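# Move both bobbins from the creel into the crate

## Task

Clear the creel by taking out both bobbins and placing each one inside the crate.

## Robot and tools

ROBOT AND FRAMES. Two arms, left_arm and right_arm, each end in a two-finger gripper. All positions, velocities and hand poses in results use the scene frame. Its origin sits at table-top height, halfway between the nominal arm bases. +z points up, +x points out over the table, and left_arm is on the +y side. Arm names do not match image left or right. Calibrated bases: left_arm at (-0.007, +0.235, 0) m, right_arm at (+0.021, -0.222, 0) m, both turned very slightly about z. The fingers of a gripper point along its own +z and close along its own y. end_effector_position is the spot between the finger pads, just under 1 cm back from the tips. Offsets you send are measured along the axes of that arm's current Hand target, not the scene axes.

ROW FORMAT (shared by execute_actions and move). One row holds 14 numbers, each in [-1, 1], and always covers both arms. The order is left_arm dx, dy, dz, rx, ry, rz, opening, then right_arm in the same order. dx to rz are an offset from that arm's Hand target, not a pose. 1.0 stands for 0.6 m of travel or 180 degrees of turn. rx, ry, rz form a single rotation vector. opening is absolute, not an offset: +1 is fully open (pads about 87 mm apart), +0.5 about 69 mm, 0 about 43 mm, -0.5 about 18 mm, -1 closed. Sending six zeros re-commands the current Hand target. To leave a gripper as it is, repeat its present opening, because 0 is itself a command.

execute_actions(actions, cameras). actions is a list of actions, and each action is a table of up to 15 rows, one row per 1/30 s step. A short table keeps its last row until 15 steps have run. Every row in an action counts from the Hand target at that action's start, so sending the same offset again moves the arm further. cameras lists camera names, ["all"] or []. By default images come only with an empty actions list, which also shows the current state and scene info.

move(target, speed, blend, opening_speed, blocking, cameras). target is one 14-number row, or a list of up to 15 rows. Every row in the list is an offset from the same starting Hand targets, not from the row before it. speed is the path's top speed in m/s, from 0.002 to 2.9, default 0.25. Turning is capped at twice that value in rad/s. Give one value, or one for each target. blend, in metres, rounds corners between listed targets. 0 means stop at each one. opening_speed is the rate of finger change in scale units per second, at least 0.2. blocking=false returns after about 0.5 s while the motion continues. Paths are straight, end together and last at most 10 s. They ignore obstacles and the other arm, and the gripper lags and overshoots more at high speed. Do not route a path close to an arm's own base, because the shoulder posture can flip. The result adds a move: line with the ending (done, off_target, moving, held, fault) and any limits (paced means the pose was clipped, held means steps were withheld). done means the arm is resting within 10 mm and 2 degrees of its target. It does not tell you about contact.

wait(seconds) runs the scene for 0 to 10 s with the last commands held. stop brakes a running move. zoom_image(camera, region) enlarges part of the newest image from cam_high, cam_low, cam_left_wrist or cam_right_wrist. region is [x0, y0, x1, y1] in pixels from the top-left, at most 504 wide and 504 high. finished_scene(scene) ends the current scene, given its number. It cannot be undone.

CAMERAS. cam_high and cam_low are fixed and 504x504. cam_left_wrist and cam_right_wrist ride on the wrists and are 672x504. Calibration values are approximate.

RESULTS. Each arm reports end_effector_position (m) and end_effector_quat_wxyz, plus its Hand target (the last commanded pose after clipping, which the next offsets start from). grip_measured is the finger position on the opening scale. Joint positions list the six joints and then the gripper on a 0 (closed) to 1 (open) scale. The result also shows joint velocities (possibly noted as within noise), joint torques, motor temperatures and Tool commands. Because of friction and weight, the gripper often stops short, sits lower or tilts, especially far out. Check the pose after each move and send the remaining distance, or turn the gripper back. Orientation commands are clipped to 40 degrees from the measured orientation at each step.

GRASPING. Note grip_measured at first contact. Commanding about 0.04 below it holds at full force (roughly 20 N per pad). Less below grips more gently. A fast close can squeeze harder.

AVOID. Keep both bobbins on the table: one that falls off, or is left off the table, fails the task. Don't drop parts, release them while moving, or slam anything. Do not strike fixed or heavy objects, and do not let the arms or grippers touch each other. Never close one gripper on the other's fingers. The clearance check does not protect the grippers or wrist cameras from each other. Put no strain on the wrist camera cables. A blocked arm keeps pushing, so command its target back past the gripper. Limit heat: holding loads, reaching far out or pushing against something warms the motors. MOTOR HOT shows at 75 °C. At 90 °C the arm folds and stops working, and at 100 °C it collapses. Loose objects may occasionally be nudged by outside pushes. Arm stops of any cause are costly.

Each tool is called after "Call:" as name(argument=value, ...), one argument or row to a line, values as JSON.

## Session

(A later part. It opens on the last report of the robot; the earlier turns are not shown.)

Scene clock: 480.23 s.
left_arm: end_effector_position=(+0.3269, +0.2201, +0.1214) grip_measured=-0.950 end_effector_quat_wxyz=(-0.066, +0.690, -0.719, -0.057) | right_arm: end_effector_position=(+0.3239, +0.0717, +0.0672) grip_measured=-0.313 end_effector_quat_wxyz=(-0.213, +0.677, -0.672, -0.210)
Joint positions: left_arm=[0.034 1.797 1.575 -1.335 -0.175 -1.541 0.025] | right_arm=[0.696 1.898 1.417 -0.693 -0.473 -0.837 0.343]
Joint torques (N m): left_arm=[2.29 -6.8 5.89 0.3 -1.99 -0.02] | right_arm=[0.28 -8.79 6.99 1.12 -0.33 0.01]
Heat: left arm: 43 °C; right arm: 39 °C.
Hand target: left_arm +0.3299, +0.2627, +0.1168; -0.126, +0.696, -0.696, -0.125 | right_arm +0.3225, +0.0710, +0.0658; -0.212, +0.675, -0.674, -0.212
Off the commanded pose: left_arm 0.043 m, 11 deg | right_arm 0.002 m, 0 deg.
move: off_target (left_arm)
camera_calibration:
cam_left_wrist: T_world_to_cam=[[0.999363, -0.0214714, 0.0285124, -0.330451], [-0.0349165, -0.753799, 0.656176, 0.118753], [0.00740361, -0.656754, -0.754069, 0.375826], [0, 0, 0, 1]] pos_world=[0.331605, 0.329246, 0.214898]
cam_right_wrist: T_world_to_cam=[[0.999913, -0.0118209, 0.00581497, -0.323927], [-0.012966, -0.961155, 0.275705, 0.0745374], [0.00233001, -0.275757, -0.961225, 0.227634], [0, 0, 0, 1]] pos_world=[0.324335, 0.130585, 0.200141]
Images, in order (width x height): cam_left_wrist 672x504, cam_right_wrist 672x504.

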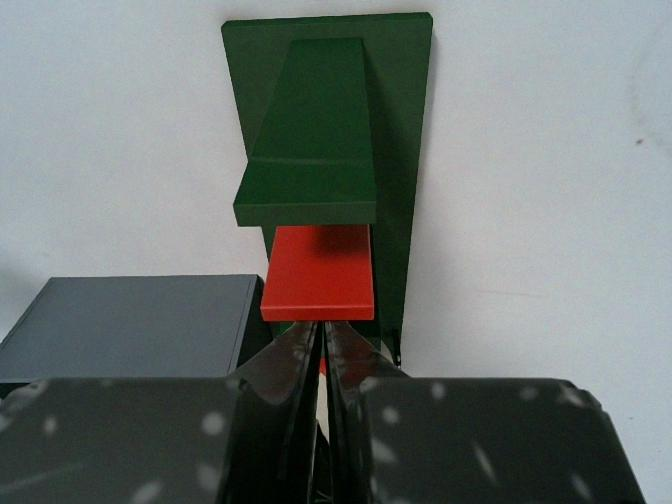

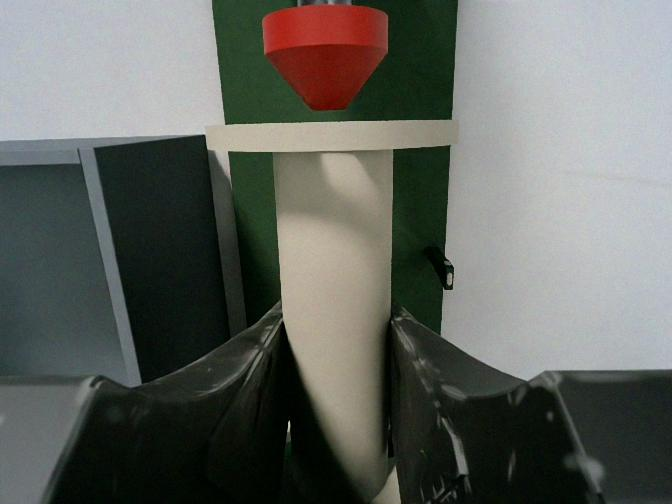

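Call:
move(
  target=[-0.039,0,0.0145,0,-0.03,0,-0.95, 0,0,0,0,0,0,-0.38],
  speed=0.04,
  cameras=["all"],
)

Scene clock: 484.87 s.
left_arm: end_effector_position=(+0.3269, +0.2307, +0.1211) grip_measured=-0.950 end_effector_quat_wxyz=(-0.087, +0.688, -0.717, -0.078) | right_arm: end_effector_position=(+0.3239, +0.0717, +0.0672) grip_measured=-0.313 end_effector_quat_wxyz=(-0.213, +0.677, -0.672, -0.210)
Joint positions: left_arm=[0.034 1.797 1.575 -1.335 -0.234 -1.542 0.025] | right_arm=[0.696 1.898 1.417 -0.693 -0.473 -0.837 0.343]
Joint torques (N m): left_arm=[4.18 -6.97 5.23 0.42 -2.39 0.17] | right_arm=[0.24 -8.81 6.99 1.12 -0.33 0.04]
Heat: left arm: 43 °C; right arm: 39 °C.
Hand target: left_arm +0.3299, +0.2877, +0.1168; -0.158, +0.689, -0.689, -0.158 | right_arm +0.3225, +0.0710, +0.0658; -0.212, +0.675, -0.674, -0.212
Off the commanded pose: left_arm 0.057 m, 13 deg | right_arm 0.002 m, 0 deg.
move: off_target (left_arm)
camera_calibration:
cam_left_wrist: T_world_to_cam=[[0.999386, -0.0218359, 0.0273882, -0.329953], [-0.0340268, -0.790774, 0.611161, 0.140536], [0.0083126, -0.611718, -0.791032, 0.376332], [0, 0, 0, 1]] pos_world=[0.331404, 0.334136, 0.220838]
cam_right_wrist: T_world_to_cam=[[0.999913, -0.0118209, 0.00581497, -0.323927], [-0.012966, -0.961155, 0.275705, 0.0745374], [0.00233001, -0.275757, -0.961225, 0.227634], [0, 0, 0, 1]] pos_world=[0.324335, 0.130585, 0.200141]

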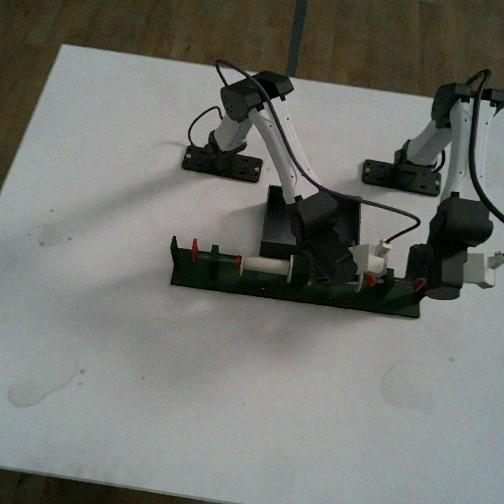

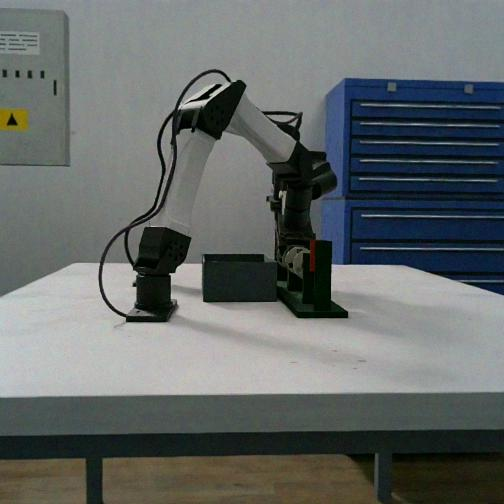

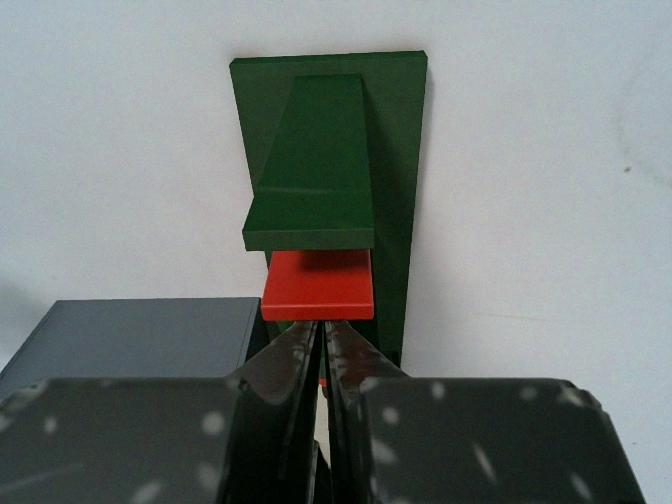

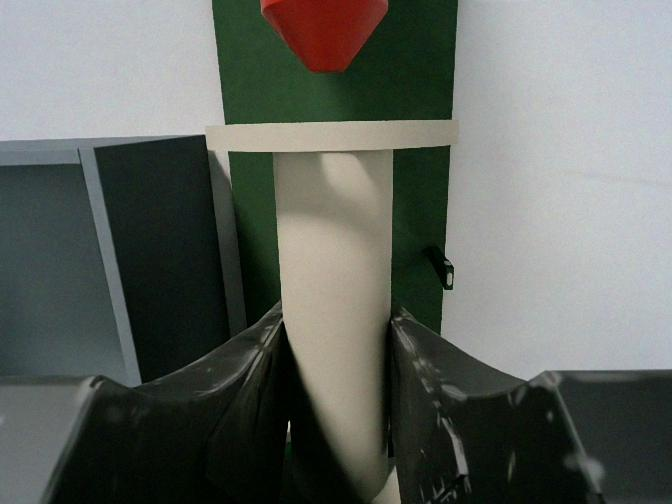

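Call:
move(
  target=[-0.035,0,0.017,0,-0.015,0,-0.95, 0,0,0,0,0,0,-0.38],
  speed=0.04,
  cameras=["cam_left_wrist","cam_right_wrist"],
)

Scene clock: 489.73 s.
left_arm: end_effector_position=(+0.3262, +0.2397, +0.1211) grip_measured=-0.950 end_effector_quat_wxyz=(-0.091, +0.683, -0.720, -0.085) | right_arm: end_effector_position=(+0.3239, +0.0717, +0.0672) grip_measured=-0.313 end_effector_quat_wxyz=(-0.213, +0.677, -0.672, -0.210)
Joint positions: left_arm=[0.052 1.797 1.575 -1.333 -0.25 -1.511 0.025] | right_arm=[0.696 1.898 1.417 -0.693 -0.473 -0.837 0.343]
Joint torques (N m): left_arm=[6.19 -7.27 4.7 0.59 -2.67 0.24] | right_arm=[0.28 -8.76 6.99 1.13 -0.33 0.01]
Heat: left arm: 43 °C; right arm: 39 °C.
Hand target: left_arm +0.3299, +0.3111, +0.1167; -0.174, +0.685, -0.685, -0.174 | right_arm +0.3225, +0.0710, +0.0658; -0.212, +0.675, -0.674, -0.212
Off the commanded pose: left_arm 0.072 m, 14 deg | right_arm 0.002 m, 0 deg.
move: off_target (left_arm)
camera_calibration:
cam_left_wrist: T_world_to_cam=[[0.999188, -0.033754, 0.0220208, -0.325513], [-0.0402211, -0.800567, 0.597892, 0.153599], [-0.00255214, -0.598292, -0.801274, 0.383419], [0, 0, 0, 1]] pos_world=[0.332405, 0.341375, 0.222556]
cam_right_wrist: T_world_to_cam=[[0.999913, -0.0118209, 0.00581497, -0.323927], [-0.012966, -0.961155, 0.275705, 0.0745374], [0.00233001, -0.275757, -0.961225, 0.227634], [0, 0, 0, 1]] pos_world=[0.324335, 0.130585, 0.200141]
Images, in order (width x height): cam_left_wrist 672x504, cam_right_wrist 672x504.

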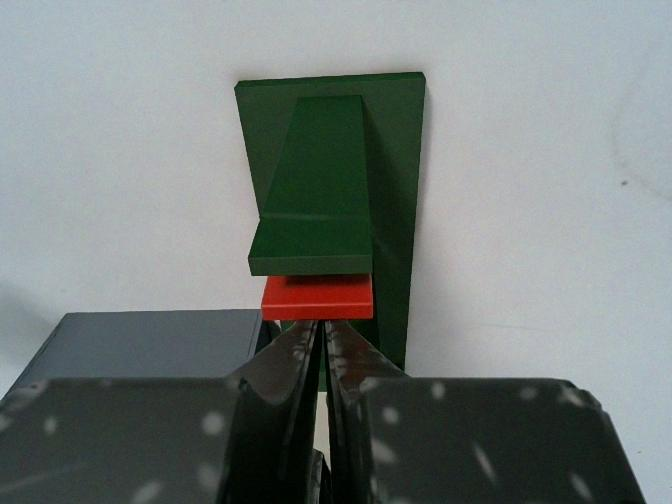

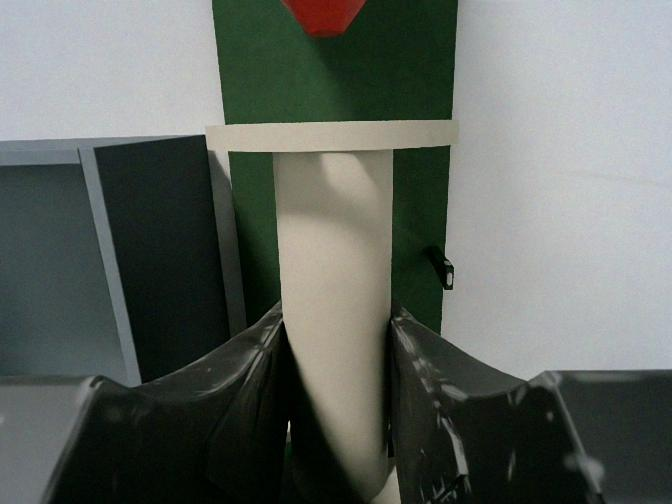

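Call:
move(
  target=[0,0,0,0,0,0,-0.95, -0.0205,0,0.0143,0,0,0,-0.38],
  speed=0.04,
  cameras=["cam_left_wrist","cam_right_wrist","cam_high"],
)

Scene clock: 494.17 s.
left_arm: end_effector_position=(+0.3262, +0.2397, +0.1211) grip_measured=-0.950 end_effector_quat_wxyz=(-0.091, +0.682, -0.720, -0.086) | right_arm: end_effector_position=(+0.3239, +0.0772, +0.0674) grip_measured=-0.313 end_effector_quat_wxyz=(-0.217, +0.676, -0.674, -0.204)
Joint positions: left_arm=[0.052 1.797 1.575 -1.333 -0.25 -1.51 0.025] | right_arm=[0.713 1.9 1.42 -0.676 -0.453 -0.814 0.343]
Joint torques (N m): left_arm=[6.19 -7.3 4.64 0.6 -2.67 0.27] | right_arm=[1.36 -6.49 10.45 1.05 -0.42 0.11]
Motor temperatures (°C): left_arm=[26 37 43 27 29 26 23] | right_arm=[22 39 39 27 22 25 27]
Heat: left arm: 43 °C; right arm: 39 °C.
Hand target: left_arm +0.3299, +0.3111, +0.1167; -0.174, +0.685, -0.685, -0.174 | right_arm +0.3225, +0.0861, +0.0659; -0.212, +0.675, -0.674, -0.212
Off the commanded pose: left_arm 0.072 m, 15 deg | right_arm 0.009 m, 1 deg.
move: off_target (left_arm)
camera_calibration:
cam_left_wrist: T_world_to_cam=[[0.999166, -0.0345105, 0.0218316, -0.325306], [-0.040714, -0.800532, 0.597905, 0.153753], [-0.00315717, -0.598295, -0.80127, 0.383621], [0, 0, 0, 1]] pos_world=[0.332505, 0.341376, 0.222556]
cam_right_wrist: T_world_to_cam=[[0.999607, -0.0214499, 0.0180689, -0.323984], [-0.0256437, -0.959909, 0.279136, 0.0836385], [0.0113571, -0.279489, -0.960082, 0.226678], [0, 0, 0, 1]] pos_world=[0.323427, 0.13669, 0.200137]
Images, in order (width x height): cam_high 504x504, cam_left_wrist 672x504, cam_right_wrist 672x504.

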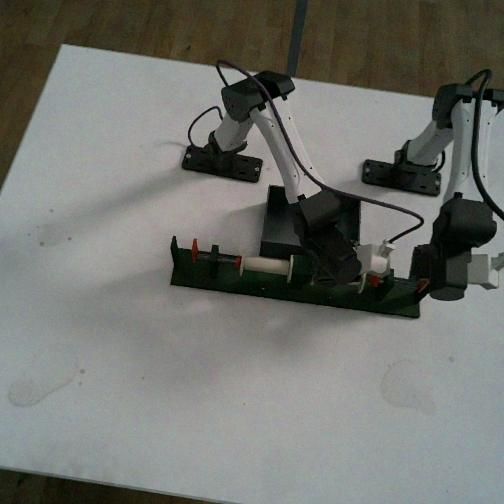

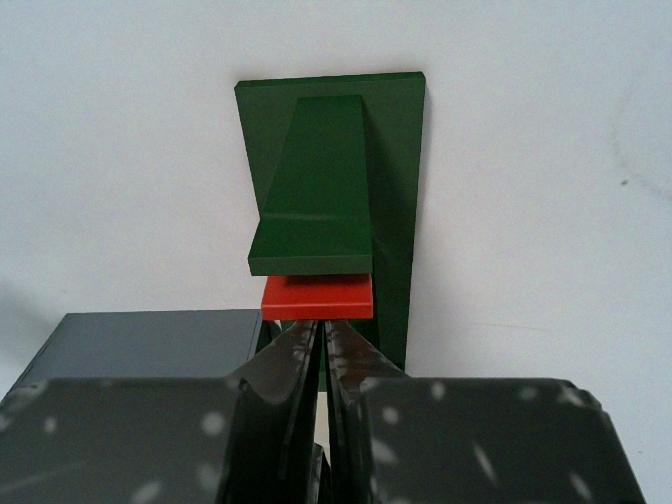

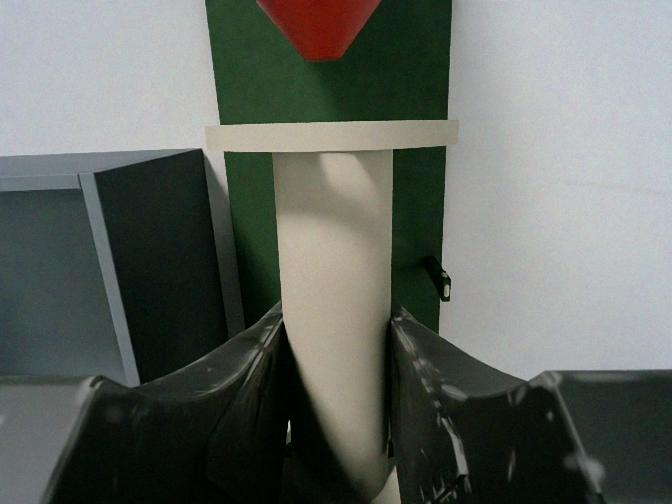

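Call:
move(
  target=[0,0,0,0,0,0,-0.95, -0.0165,0,0.0105,0,0,0,-0.38],
  speed=0.04,
  cameras=["cam_right_wrist"],
)

Scene clock: 497.50 s.
left_arm: end_effector_position=(+0.3263, +0.2402, +0.1211) grip_measured=-0.950 end_effector_quat_wxyz=(-0.092, +0.682, -0.720, -0.086) | right_arm: end_effector_position=(+0.3199, +0.0910, +0.0664) grip_measured=-0.313 end_effector_quat_wxyz=(-0.212, +0.675, -0.675, -0.209)
Joint positions: left_arm=[0.053 1.797 1.575 -1.333 -0.252 -1.51 0.025] | right_arm=[0.743 1.927 1.451 -0.676 -0.451 -0.781 0.343]
Joint torques (N m): left_arm=[6.15 -7.28 4.64 0.61 -2.65 0.27] | right_arm=[0.87 -6.75 10.89 1.05 -0.33 0.04]
Heat: left arm: 43 °C; right arm: 39 °C.
Hand target: left_arm +0.3300, +0.3109, +0.1167; -0.174, +0.685, -0.686, -0.174 | right_arm +0.3225, +0.0978, +0.0663; -0.212, +0.675, -0.674, -0.212
Off the commanded pose: left_arm 0.071 m, 14 deg | right_arm 0.007 m, 0 deg.
move: off_target (left_arm)
camera_calibration:
cam_right_wrist: T_world_to_cam=[[0.999803, -0.019428, 0.00399838, -0.318953], [-0.0197741, -0.960459, 0.277719, 0.0952668], [-0.00155523, -0.277743, -0.960654, 0.233615], [0, 0, 0, 1]] pos_world=[0.321137, 0.150188, 0.199241]
Images, in order (width x height): cam_right_wrist 672x504.

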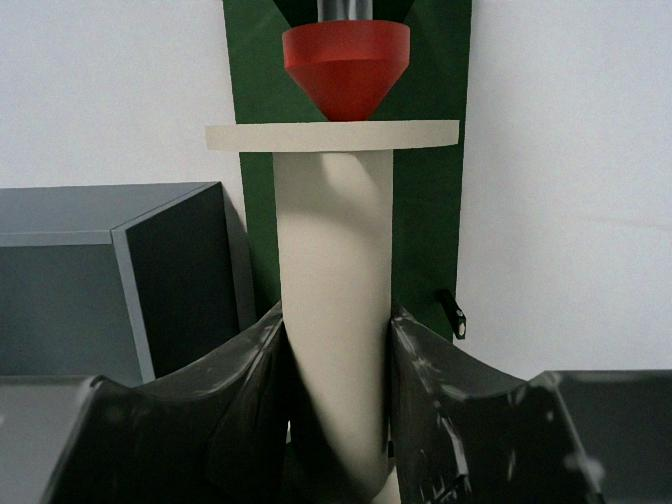

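Call:
move(
  target=[0,0,0,0,0,0,-0.95, 0.0123,0,-0.0086,0,0,0,-0.38],
  speed=0.04,
  cameras=["cam_right_wrist"],
)

Scene clock: 501.67 s.
left_arm: end_effector_position=(+0.3263, +0.2402, +0.1211) grip_measured=-0.950 end_effector_quat_wxyz=(-0.092, +0.682, -0.720, -0.086) | right_arm: end_effector_position=(+0.3205, +0.0905, +0.0664) grip_measured=-0.313 end_effector_quat_wxyz=(-0.213, +0.675, -0.675, -0.209)
Joint positions: left_arm=[0.053 1.797 1.575 -1.333 -0.252 -1.51 0.025] | right_arm=[0.742 1.927 1.451 -0.676 -0.451 -0.784 0.343]
Joint torques (N m): left_arm=[6.15 -7.28 4.66 0.61 -2.64 0.27] | right_arm=[-0.38 -8.47 8.4 1.03 -0.41 -0.14]
Heat: left arm: 43 °C; right arm: 40 °C.
Hand target: left_arm +0.3300, +0.3109, +0.1167; -0.174, +0.685, -0.686, -0.174 | right_arm +0.3225, +0.0888, +0.0663; -0.212, +0.675, -0.674, -0.212
Off the commanded pose: left_arm 0.071 m, 14 deg | right_arm 0.003 m, 0 deg.
move: off_target (left_arm)
camera_calibration:
cam_right_wrist: T_world_to_cam=[[0.999805, -0.0190363, 0.00534207, -0.319688], [-0.019771, -0.960467, 0.277692, 0.0947999], [-0.000155349, -0.277743, -0.960655, 0.233027], [0, 0, 0, 1]] pos_world=[0.321536, 0.149688, 0.199241]
Images, in order (width x height): cam_right_wrist 672x504.

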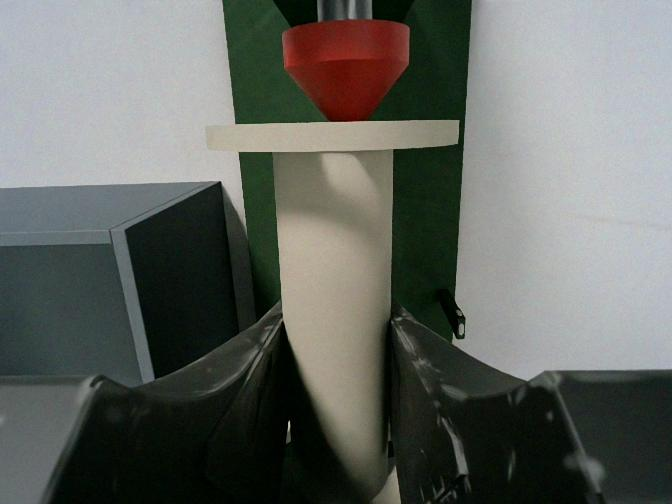

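Call:
zoom_image(
  camera="cam_high",
  region=[330, 170, 480, 320],
)

This scene's latest camera images include none from cam_high. They are from: cam_right_wrist. cam_high's image comes with the result of a call that names it in "cameras".

Call:
move(
  target=[0,0,0,0,0,0,-0.95, -0.0047,0,-0.0212,0,0,0,-0.38],
  speed=0.03,
  cameras=["cam_right_wrist","cam_high","cam_low"],
)

Call:
zoom_image(
  camera="cam_high",
  region=[330, 170, 480, 320],
)

Scene clock: 511.33 s.
left_arm: end_effector_position=(+0.3263, +0.2402, +0.1211) grip_measured=-0.950 end_effector_quat_wxyz=(-0.092, +0.682, -0.720, -0.086) | right_arm: end_effector_position=(+0.3185, +0.0843, +0.0648) grip_measured=-0.313 end_effector_quat_wxyz=(-0.202, +0.675, -0.677, -0.210)
Joint positions: left_arm=[0.053 1.797 1.575 -1.333 -0.252 -1.51 0.025] | right_arm=[0.732 1.927 1.451 -0.702 -0.455 -0.795 0.343]
Joint torques (N m): left_arm=[6.13 -7.31 4.62 0.6 -2.64 0.27] | right_arm=[-0.42 -10.21 10.36 0.85 -0.38 -0.15]
Heat: left arm: 43 °C; right arm: 40 °C.
Hand target: left_arm +0.3300, +0.3109, +0.1167; -0.174, +0.685, -0.686, -0.174 | right_arm +0.3225, +0.0839, +0.0784; -0.212, +0.675, -0.674, -0.212
Off the commanded pose: left_arm 0.071 m, 14 deg | right_arm 0.014 m, 1 deg.
move: off_target (left_arm, right_arm)
camera_calibration:
cam_right_wrist: T_world_to_cam=[[0.999789, -0.0173569, -0.0110008, -0.316896], [-0.01341, -0.956709, 0.290736, 0.0860245], [-0.0155708, -0.290527, -0.95674, 0.235425], [0, 0, 0, 1]] pos_world=[0.321648, 0.145198, 0.196744]
Images, in order (width x height): cam_high 504x504, cam_low 504x504, cam_right_wrist 672x504.

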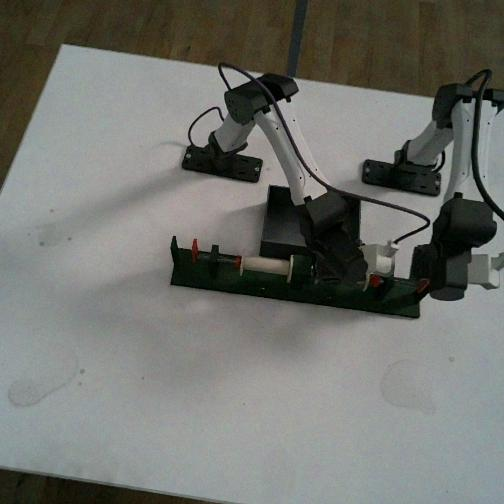

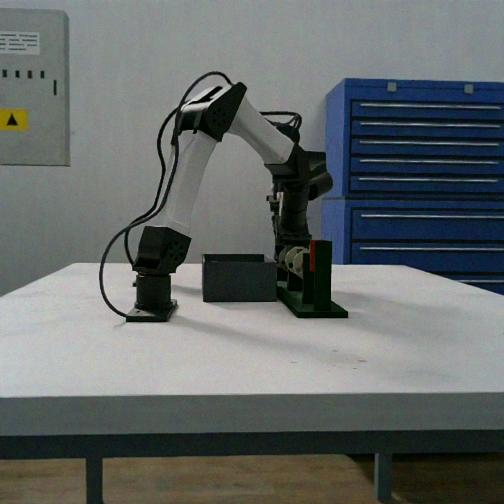

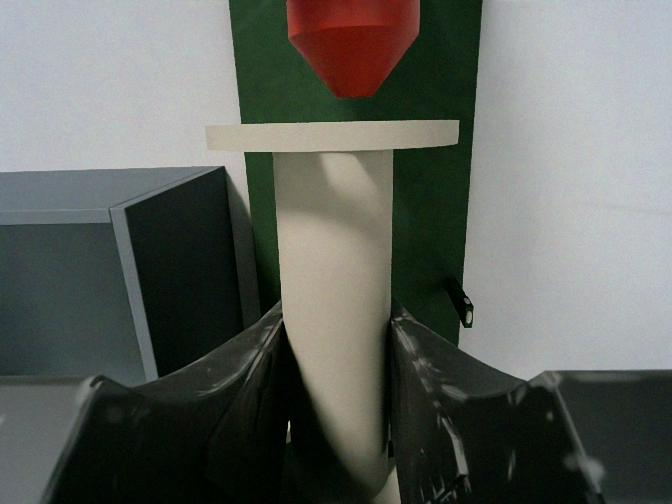

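Scaled by 3.360.

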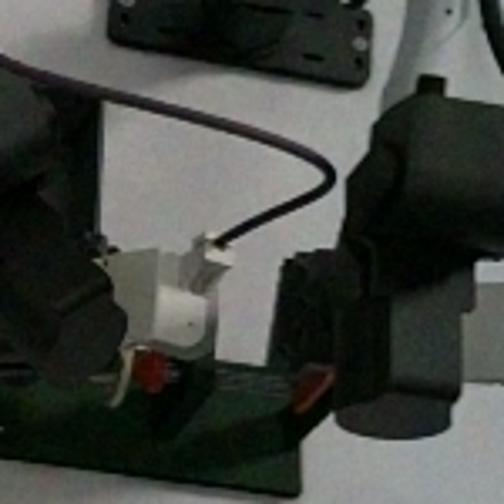

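Call:
move(
  target=[0,0,0,0,0,0,-0.95, -0.0574,0,-0.0819,0,0,0,-0.38],
  speed=0.06,
  cameras=["all"],
)

Scene clock: 516.20 s.
left_arm: end_effector_position=(+0.3263, +0.2402, +0.1211) grip_measured=-0.950 end_effector_quat_wxyz=(-0.092, +0.682, -0.720, -0.086) | right_arm: end_effector_position=(+0.3176, +0.0839, +0.1154) grip_measured=-0.313 end_effector_quat_wxyz=(-0.187, +0.675, -0.681, -0.213)
Joint positions: left_arm=[0.053 1.797 1.575 -1.333 -0.252 -1.51 0.025] | right_arm=[0.732 1.927 1.662 -0.945 -0.457 -0.796 0.343]
Joint torques (N m): left_arm=[6.13 -7.28 4.63 0.61 -2.65 0.27] | right_arm=[-0.42 -11.89 10.81 0.87 -0.38 -0.12]
Heat: left arm: 43 °C; right arm: 41 °C.
Hand target: left_arm +0.3300, +0.3109, +0.1167; -0.174, +0.685, -0.686, -0.174 | right_arm +0.3225, +0.0840, +0.1384; -0.212, +0.675, -0.674, -0.212
Off the commanded pose: left_arm 0.071 m, 14 deg | right_arm 0.024 m, 3 deg.
move: off_target (left_arm, right_arm)
camera_calibration:
cam_left_wrist: T_world_to_cam=[[0.999162, -0.0345238, 0.0219748, -0.325326], [-0.0408172, -0.801894, 0.596071, 0.154783], [-0.00295718, -0.596468, -0.802631, 0.383577], [0, 0, 0, 1]] pos_world=[0.332506, 0.34168, 0.222758]
cam_right_wrist: T_world_to_cam=[[0.999182, -0.01649, -0.036913, -0.31229], [-0.00426494, -0.950935, 0.309362, 0.0654428], [-0.0402032, -0.308952, -0.950228, 0.292374], [0, 0, 0, 1]] pos_world=[0.324068, 0.147412, 0.246048]

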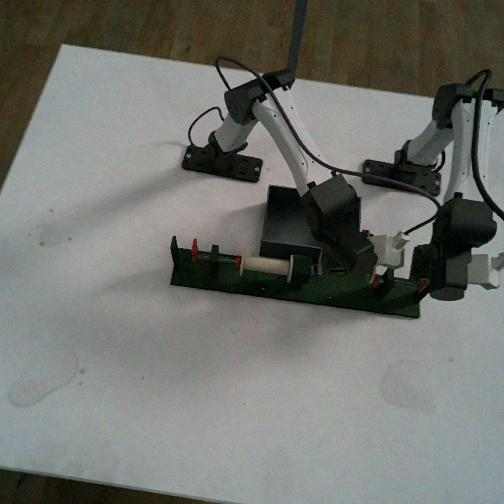

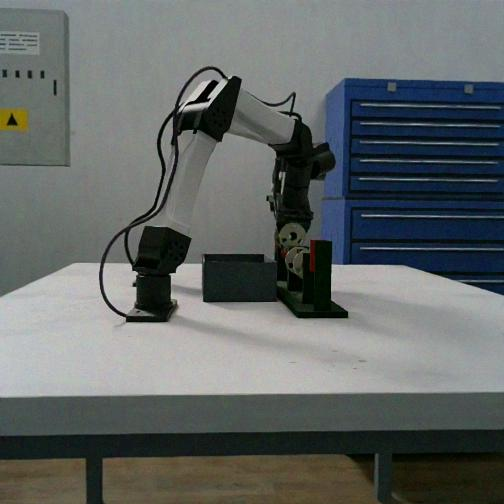

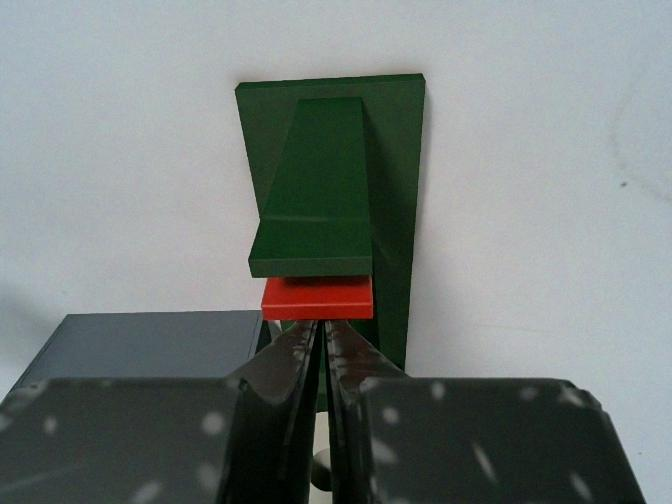

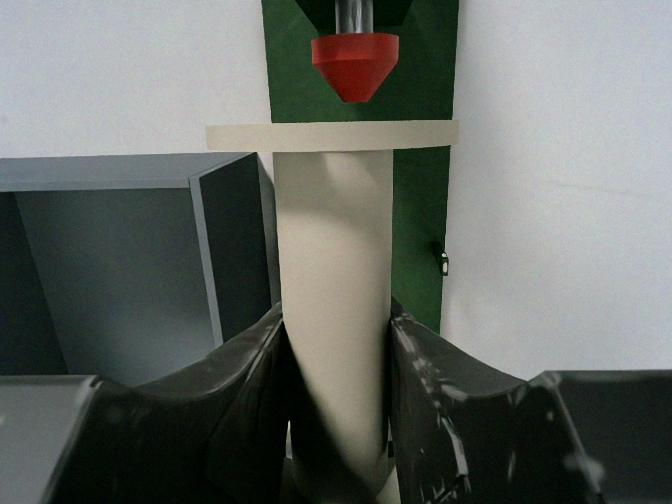

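Call:
move(
  target=[0,0,0,0,0,0,-0.95, -0.026,0.004,-0.107,0,0,0,-0.38],
  speed=0.1,
)

Call:
move(
  target=[0.132,0,-0.0716,0,0.12,0,-0.95, 0,0,0,0,0,0,-0.38],
  speed=0.05,
  cameras=["all"],
)

Scene clock: 549.03 s.
left_arm: end_effector_position=(+0.3263, +0.2402, +0.1211) grip_measured=-0.950 end_effector_quat_wxyz=(-0.092, +0.682, -0.720, -0.086) | right_arm: end_effector_position=(+0.3200, +0.0605, +0.1789) grip_measured=-0.313 end_effector_quat_wxyz=(-0.189, +0.673, -0.683, -0.209)
Joint positions: left_arm=[0.053 1.797 1.575 -1.333 -0.252 -1.51 0.025] | right_arm=[0.683 1.903 1.885 -1.211 -0.467 -0.843 0.343]
Joint torques (N m): left_arm=[6.15 -7.28 4.64 0.61 -2.65 0.27] | right_arm=[-0.18 -11.26 10.59 0.85 -0.49 -0.15]
Motor temperatures (°C): left_arm=[28 37 42 26 35 26 23] | right_arm=[22 44 41 26 22 25 27]
Heat: left arm: 42 °C; right arm: 44 °C.
Hand target: left_arm +0.3300, +0.3109, +0.1167; -0.174, +0.685, -0.686, -0.174 | right_arm +0.3200, +0.0600, +0.2000; -0.212, +0.675, -0.674, -0.212
Off the commanded pose: left_arm 0.071 m, 14 deg | right_arm 0.021 m, 3 deg.
move: off_target (left_arm, right_arm)

Scene clock: 552.90 s.
left_arm: end_effector_position=(+0.3275, +0.1999, +0.1258) grip_measured=-0.950 end_effector_quat_wxyz=(-0.015, +0.697, -0.717, -0.004) | right_arm: end_effector_position=(+0.3199, +0.0604, +0.1789) grip_measured=-0.313 end_effector_quat_wxyz=(-0.189, +0.674, -0.683, -0.209)
Joint positions: left_arm=[0.053 1.797 1.579 -1.336 -0.028 -1.538 0.025] | right_arm=[0.683 1.903 1.885 -1.211 -0.467 -0.843 0.343]
Joint torques (N m): left_arm=[0.88 -6.39 5.33 0.36 -1.05 -0.02] | right_arm=[-0.2 -11.22 10.52 0.84 -0.49 -0.14]
Heat: left arm: 42 °C; right arm: 45 °C.
Hand target: left_arm +0.3299, +0.2208, +0.1167; -0.043, +0.706, -0.706, -0.043 | right_arm +0.3201, +0.0601, +0.2000; -0.212, +0.675, -0.674, -0.212
Off the commanded pose: left_arm 0.023 m, 6 deg | right_arm 0.021 m, 3 deg.
move: off_target (left_arm, right_arm)
camera_calibration:
cam_left_wrist: T_world_to_cam=[[0.999499, -0.00407674, 0.0313892, -0.33547], [-0.0265145, -0.649466, 0.759928, 0.064019], [0.0172882, -0.760379, -0.649249, 0.370181], [0, 0, 0, 1]] pos_world=[0.330599, 0.321689, 0.20222]
cam_right_wrist: T_world_to_cam=[[0.999248, -0.0231065, -0.0311333, -0.313318], [-0.012257, -0.950089, 0.311738, 0.0255767], [-0.0367826, -0.311122, -0.949658, 0.344413], [0, 0, 0, 1]] pos_world=[0.326064, 0.124215, 0.309347]

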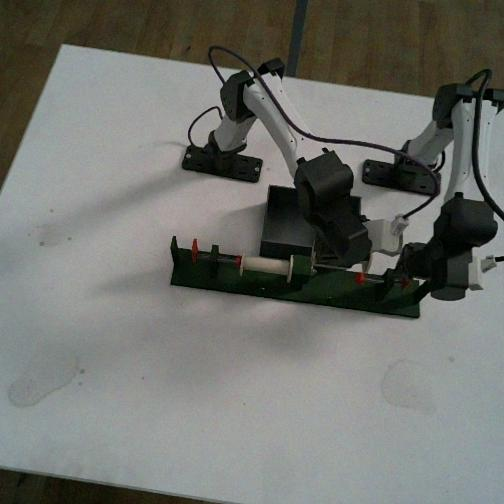

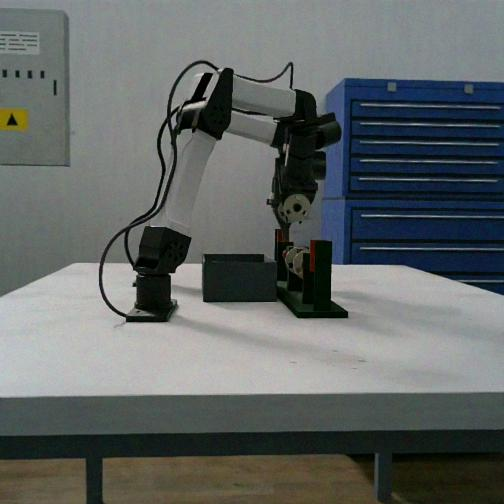

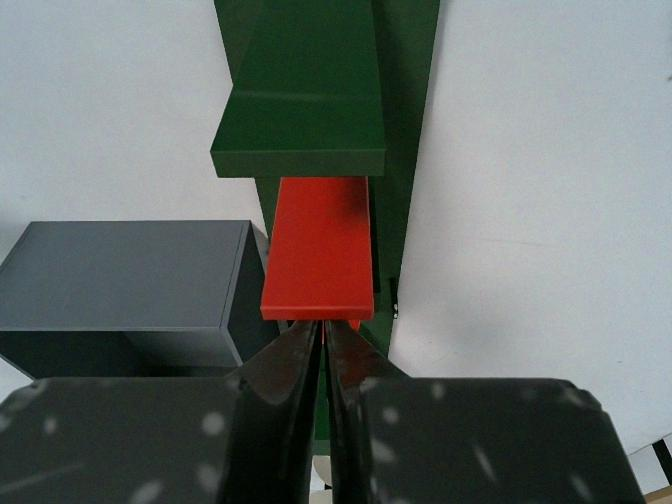

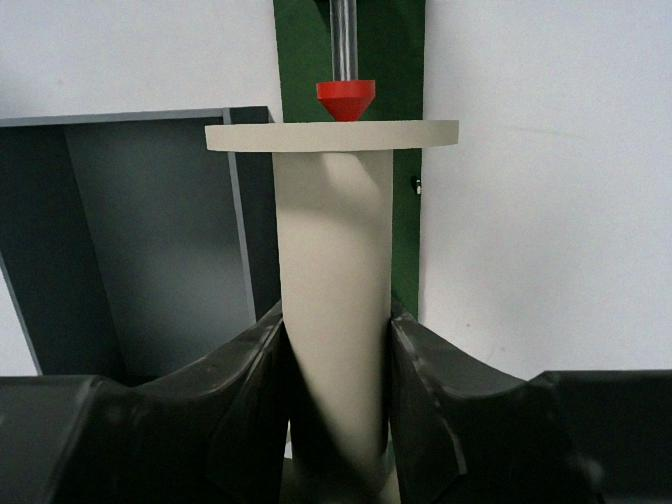

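Call:
move(
  target=[-0.018,0,-0.149,0,0,0,-0.95, 0.082,0.2417,-0.0574,0,0,0,-0.38],
  speed=0.12,
  cameras=["all"],
)

Scene clock: 559.80 s.
left_arm: end_effector_position=(+0.3299, +0.2181, +0.1910) grip_measured=-0.950 end_effector_quat_wxyz=(-0.062, +0.702, -0.710, -0.015) | right_arm: end_effector_position=(+0.1766, +0.0000, +0.1997) grip_measured=-0.313 end_effector_quat_wxyz=(-0.207, +0.675, -0.675, -0.214)
Joint positions: left_arm=[0.065 1.795 1.846 -1.554 -0.107 -1.539 0.025] | right_arm=[0.833 1.291 1.321 -1.155 -0.422 -0.692 0.343]
Joint torques (N m): left_arm=[0.36 -10.48 7.41 0.29 -0.14 0.11] | right_arm=[0.91 -4.86 6.76 1.24 -0.18 0.01]
Heat: left arm: 43 °C; right arm: 45 °C.
Hand target: left_arm +0.3299, +0.2208, +0.2067; -0.043, +0.706, -0.706, -0.043 | right_arm +0.1750, -0.0001, +0.2000; -0.212, +0.675, -0.674, -0.212
Off the commanded pose: left_arm 0.016 m, 4 deg | right_arm 0.002 m, 1 deg.
joint sent to its limit (left arm) — joint 4 (wrist pitch), lower limit. The joint targets are off in orientation, not in position.
move: off_target (left_arm)
camera_calibration:
cam_left_wrist: T_world_to_cam=[[0.996541, 0.00730126, 0.0827857, -0.351106], [-0.0532591, -0.708592, 0.703606, 0.058829], [0.0637984, -0.705581, -0.705751, 0.409815], [0, 0, 0, 1]] pos_world=[0.326879, 0.333407, 0.276901]
cam_right_wrist: T_world_to_cam=[[0.999836, -0.0153226, -0.00967251, -0.175292], [-0.0120042, -0.959967, 0.279857, -0.0337198], [-0.0135734, -0.279695, -0.959993, 0.338027], [0, 0, 0, 1]] pos_world=[0.179447, 0.0594886, 0.332245]

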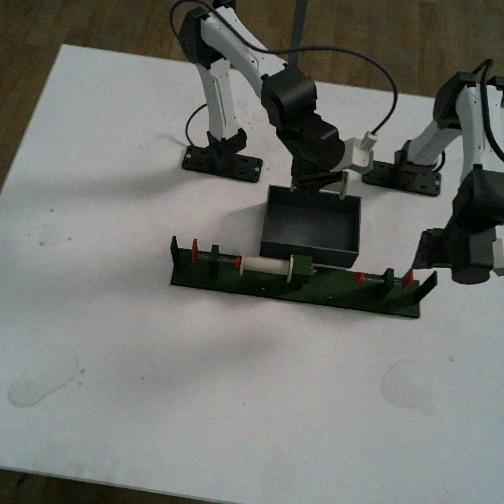

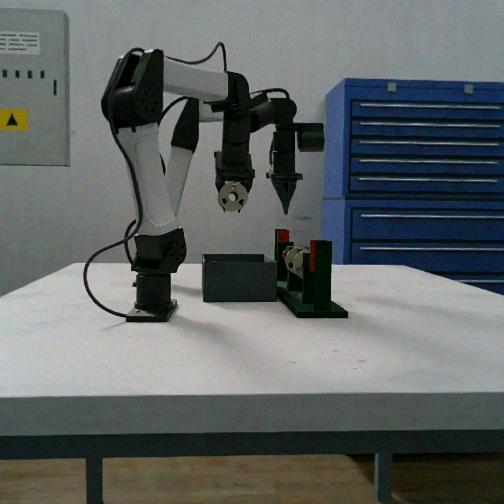

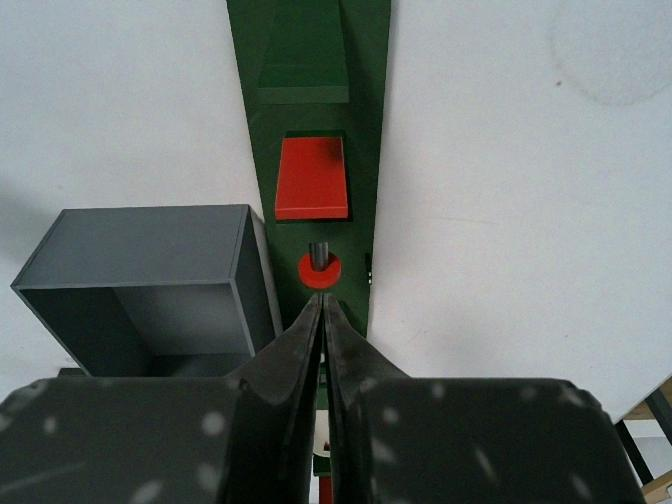

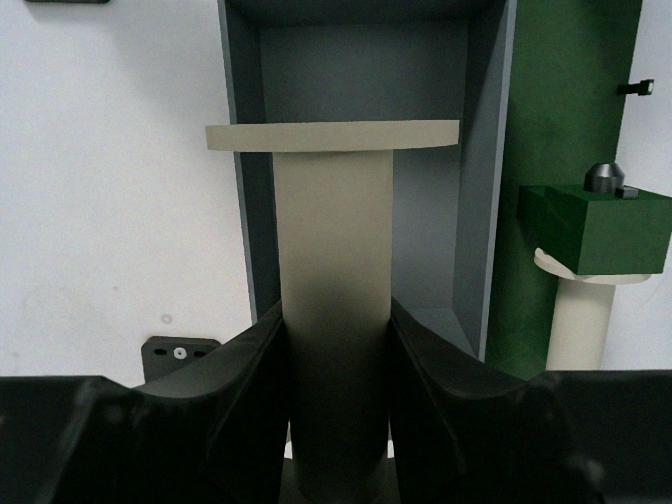

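Call:
move(
  target=[0,0,0,0,0,0,-0.95, 0.1196,0.025,0.1706,0,0,0,-0.38],
  speed=0.1,
  cameras=["all"],
)

Call:
zoom_image(
  camera="cam_high",
  region=[240, 150, 400, 290],
)

Call:
zoom_image(
  camera="cam_low",
  region=[180, 180, 340, 330],
)

Scene clock: 577.73 s.
left_arm: end_effector_position=(+0.3299, +0.2181, +0.1910) grip_measured=-0.950 end_effector_quat_wxyz=(-0.062, +0.702, -0.710, -0.015) | right_arm: end_effector_position=(+0.1597, -0.0025, +0.0735) grip_measured=-0.313 end_effector_quat_wxyz=(-0.202, +0.675, -0.677, -0.213)
Joint positions: left_arm=[0.065 1.795 1.846 -1.554 -0.107 -1.539 0.025] | right_arm=[0.883 1.228 0.774 -0.662 -0.399 -0.643 0.343]
Joint torques (N m): left_arm=[0.38 -10.48 7.39 0.29 -0.14 0.1] | right_arm=[1.01 -4.42 7.15 1.33 -0.17 0.03]
Motor temperatures (°C): left_arm=[26 40 45 25 29 26 23] | right_arm=[21 40 40 27 22 25 27]
Heat: left arm: 45 °C; right arm: 40 °C.
Hand target: left_arm +0.3299, +0.2208, +0.2067; -0.043, +0.706, -0.706, -0.043 | right_arm +0.1601, -0.0003, +0.0751; -0.212, +0.675, -0.674, -0.212
Off the commanded pose: left_arm 0.016 m, 4 deg | right_arm 0.003 m, 1 deg.
joint sent to its limit (left arm) — joint 4 (wrist pitch), lower limit. The joint targets are off in orientation, not in position.
move: off_target (left_arm)
camera_calibration:
cam_left_wrist: T_world_to_cam=[[0.996541, 0.00730126, 0.0827857, -0.351106], [-0.0532591, -0.708592, 0.703606, 0.058829], [0.0637984, -0.705581, -0.705751, 0.409815], [0, 0, 0, 1]] pos_world=[0.326879, 0.333407, 0.276901]
cam_right_wrist: T_world_to_cam=[[0.999736, -0.0165919, -0.0158704, -0.159183], [-0.0113187, -0.957543, 0.28807, -0.00173273], [-0.0199762, -0.287814, -0.957478, 0.216791], [0, 0, 0, 1]] pos_world=[0.163452, 0.0580952, 0.205546]

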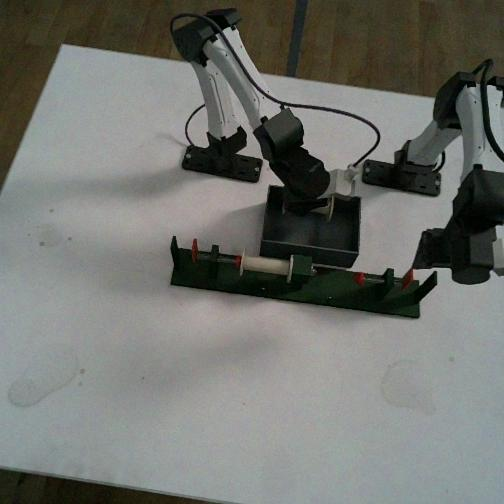

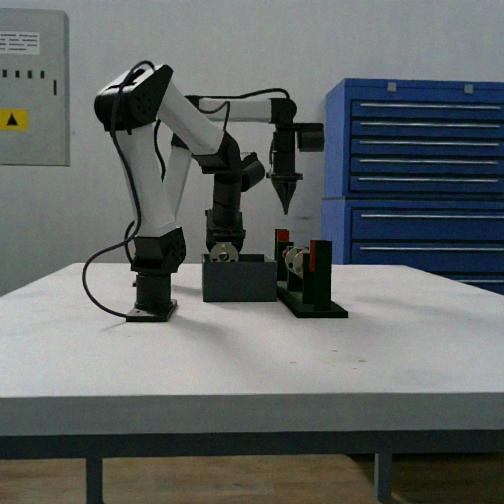

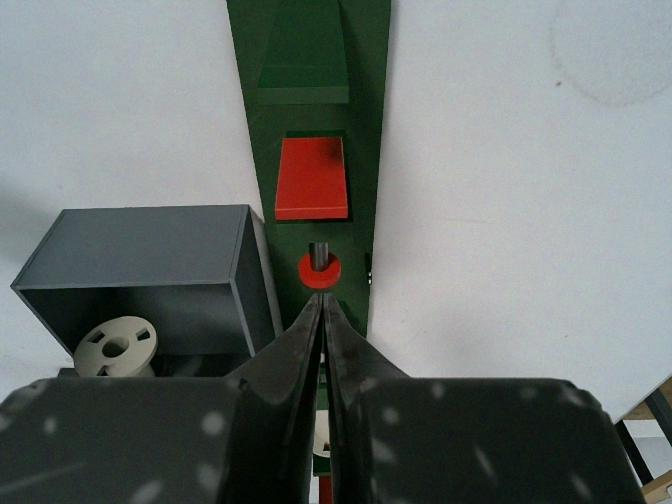

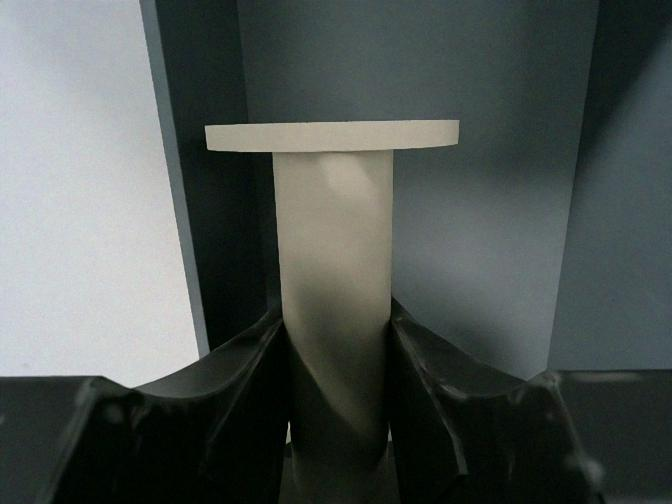

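Scaled by 3.150.

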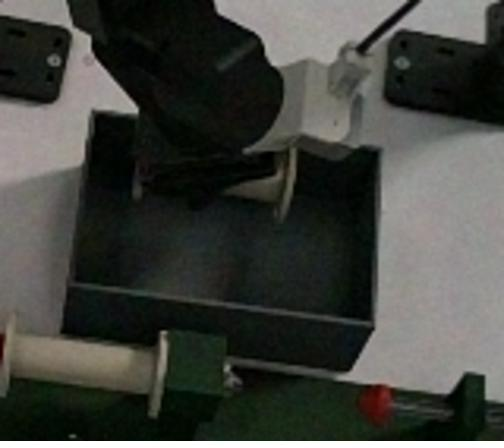

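Scaled by 3.150.

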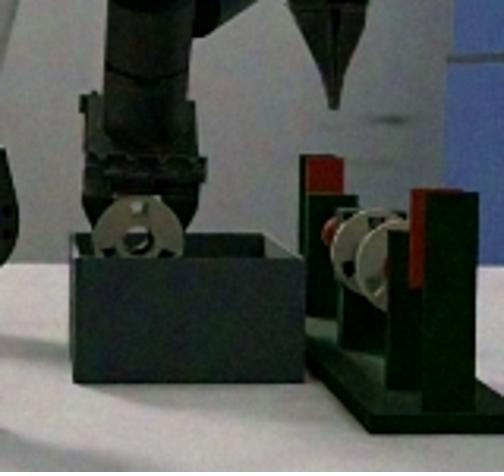

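Call:
move(
  target=[0,0,0,0,0,0,-0.95, 0.045,-0.0067,0.07,0,0,0,-0.38],
  speed=0.05,
  cameras=["all"],
)

Call:
zoom_image(
  camera="cam_high",
  region=[240, 150, 400, 290],
)

Call:
zoom_image(
  camera="cam_low",
  region=[180, 180, 340, 330],
)

Scene clock: 588.03 s.
left_arm: end_effector_position=(+0.3299, +0.2181, +0.1910) grip_measured=-0.950 end_effector_quat_wxyz=(-0.062, +0.702, -0.710, -0.015) | right_arm: end_effector_position=(+0.1633, +0.0013, +0.0295) grip_measured=-0.314 end_effector_quat_wxyz=(-0.213, +0.675, -0.674, -0.213)
Joint positions: left_arm=[0.065 1.795 1.846 -1.554 -0.107 -1.539 0.025] | right_arm=[0.883 1.296 0.627 -0.425 -0.398 -0.643 0.343]
Joint torques (N m): left_arm=[0.38 -10.48 7.41 0.29 -0.13 0.1] | right_arm=[0.27 -2.32 6.84 1.36 -0.21 -0.08]
Heat: left arm: 46 °C; right arm: 40 °C.
Hand target: left_arm +0.3299, +0.2208, +0.2067; -0.043, +0.706, -0.706, -0.043 | right_arm +0.1641, +0.0016, +0.0251; -0.212, +0.675, -0.674, -0.212
Off the commanded pose: left_arm 0.016 m, 4 deg | right_arm 0.004 m, 0 deg.
joint sent to its limit (left arm) — joint 4 (wrist pitch), lower limit. The joint targets are off in orientation, not in position.
move: off_target (left_arm)
camera_calibration:
cam_left_wrist: T_world_to_cam=[[0.996541, 0.00730126, 0.0827857, -0.351106], [-0.0532591, -0.708592, 0.703606, 0.058829], [0.0637984, -0.705581, -0.705751, 0.409815], [0, 0, 0, 1]] pos_world=[0.326879, 0.333407, 0.276901]
cam_right_wrist: T_world_to_cam=[[0.999862, -0.0166209, -0.000770566, -0.1638], [-0.0157837, -0.962119, 0.272174, 0.0157857], [-0.00526514, -0.272124, -0.962248, 0.173516], [0, 0, 0, 1]] pos_world=[0.16494, 0.0596831, 0.162543]

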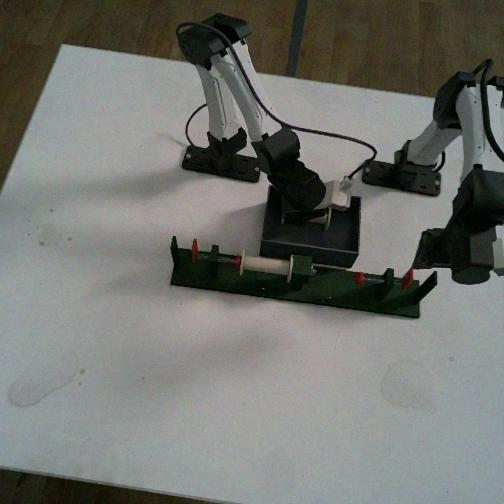

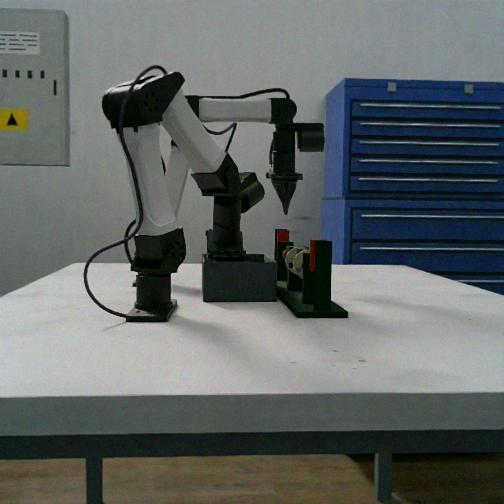

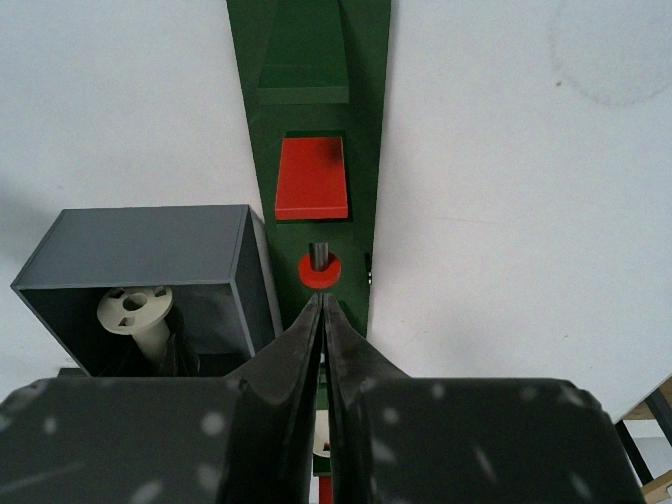

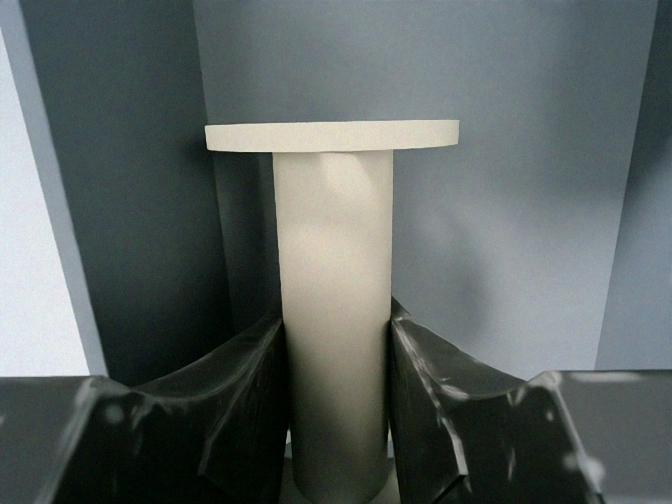

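Scaled by 3.150.

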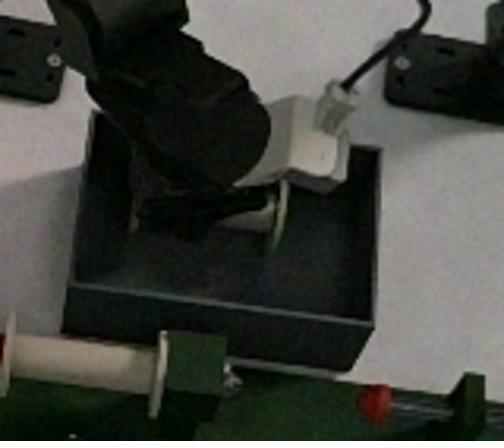

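Scaled by 3.150.

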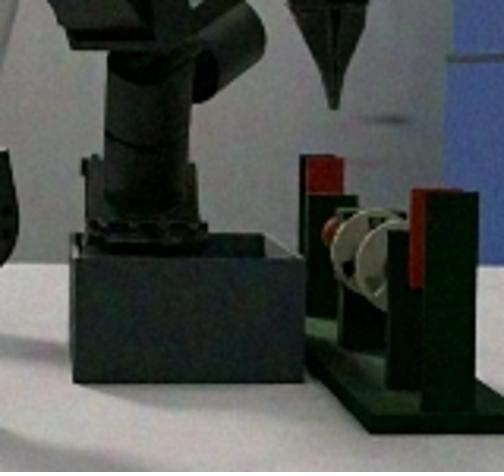

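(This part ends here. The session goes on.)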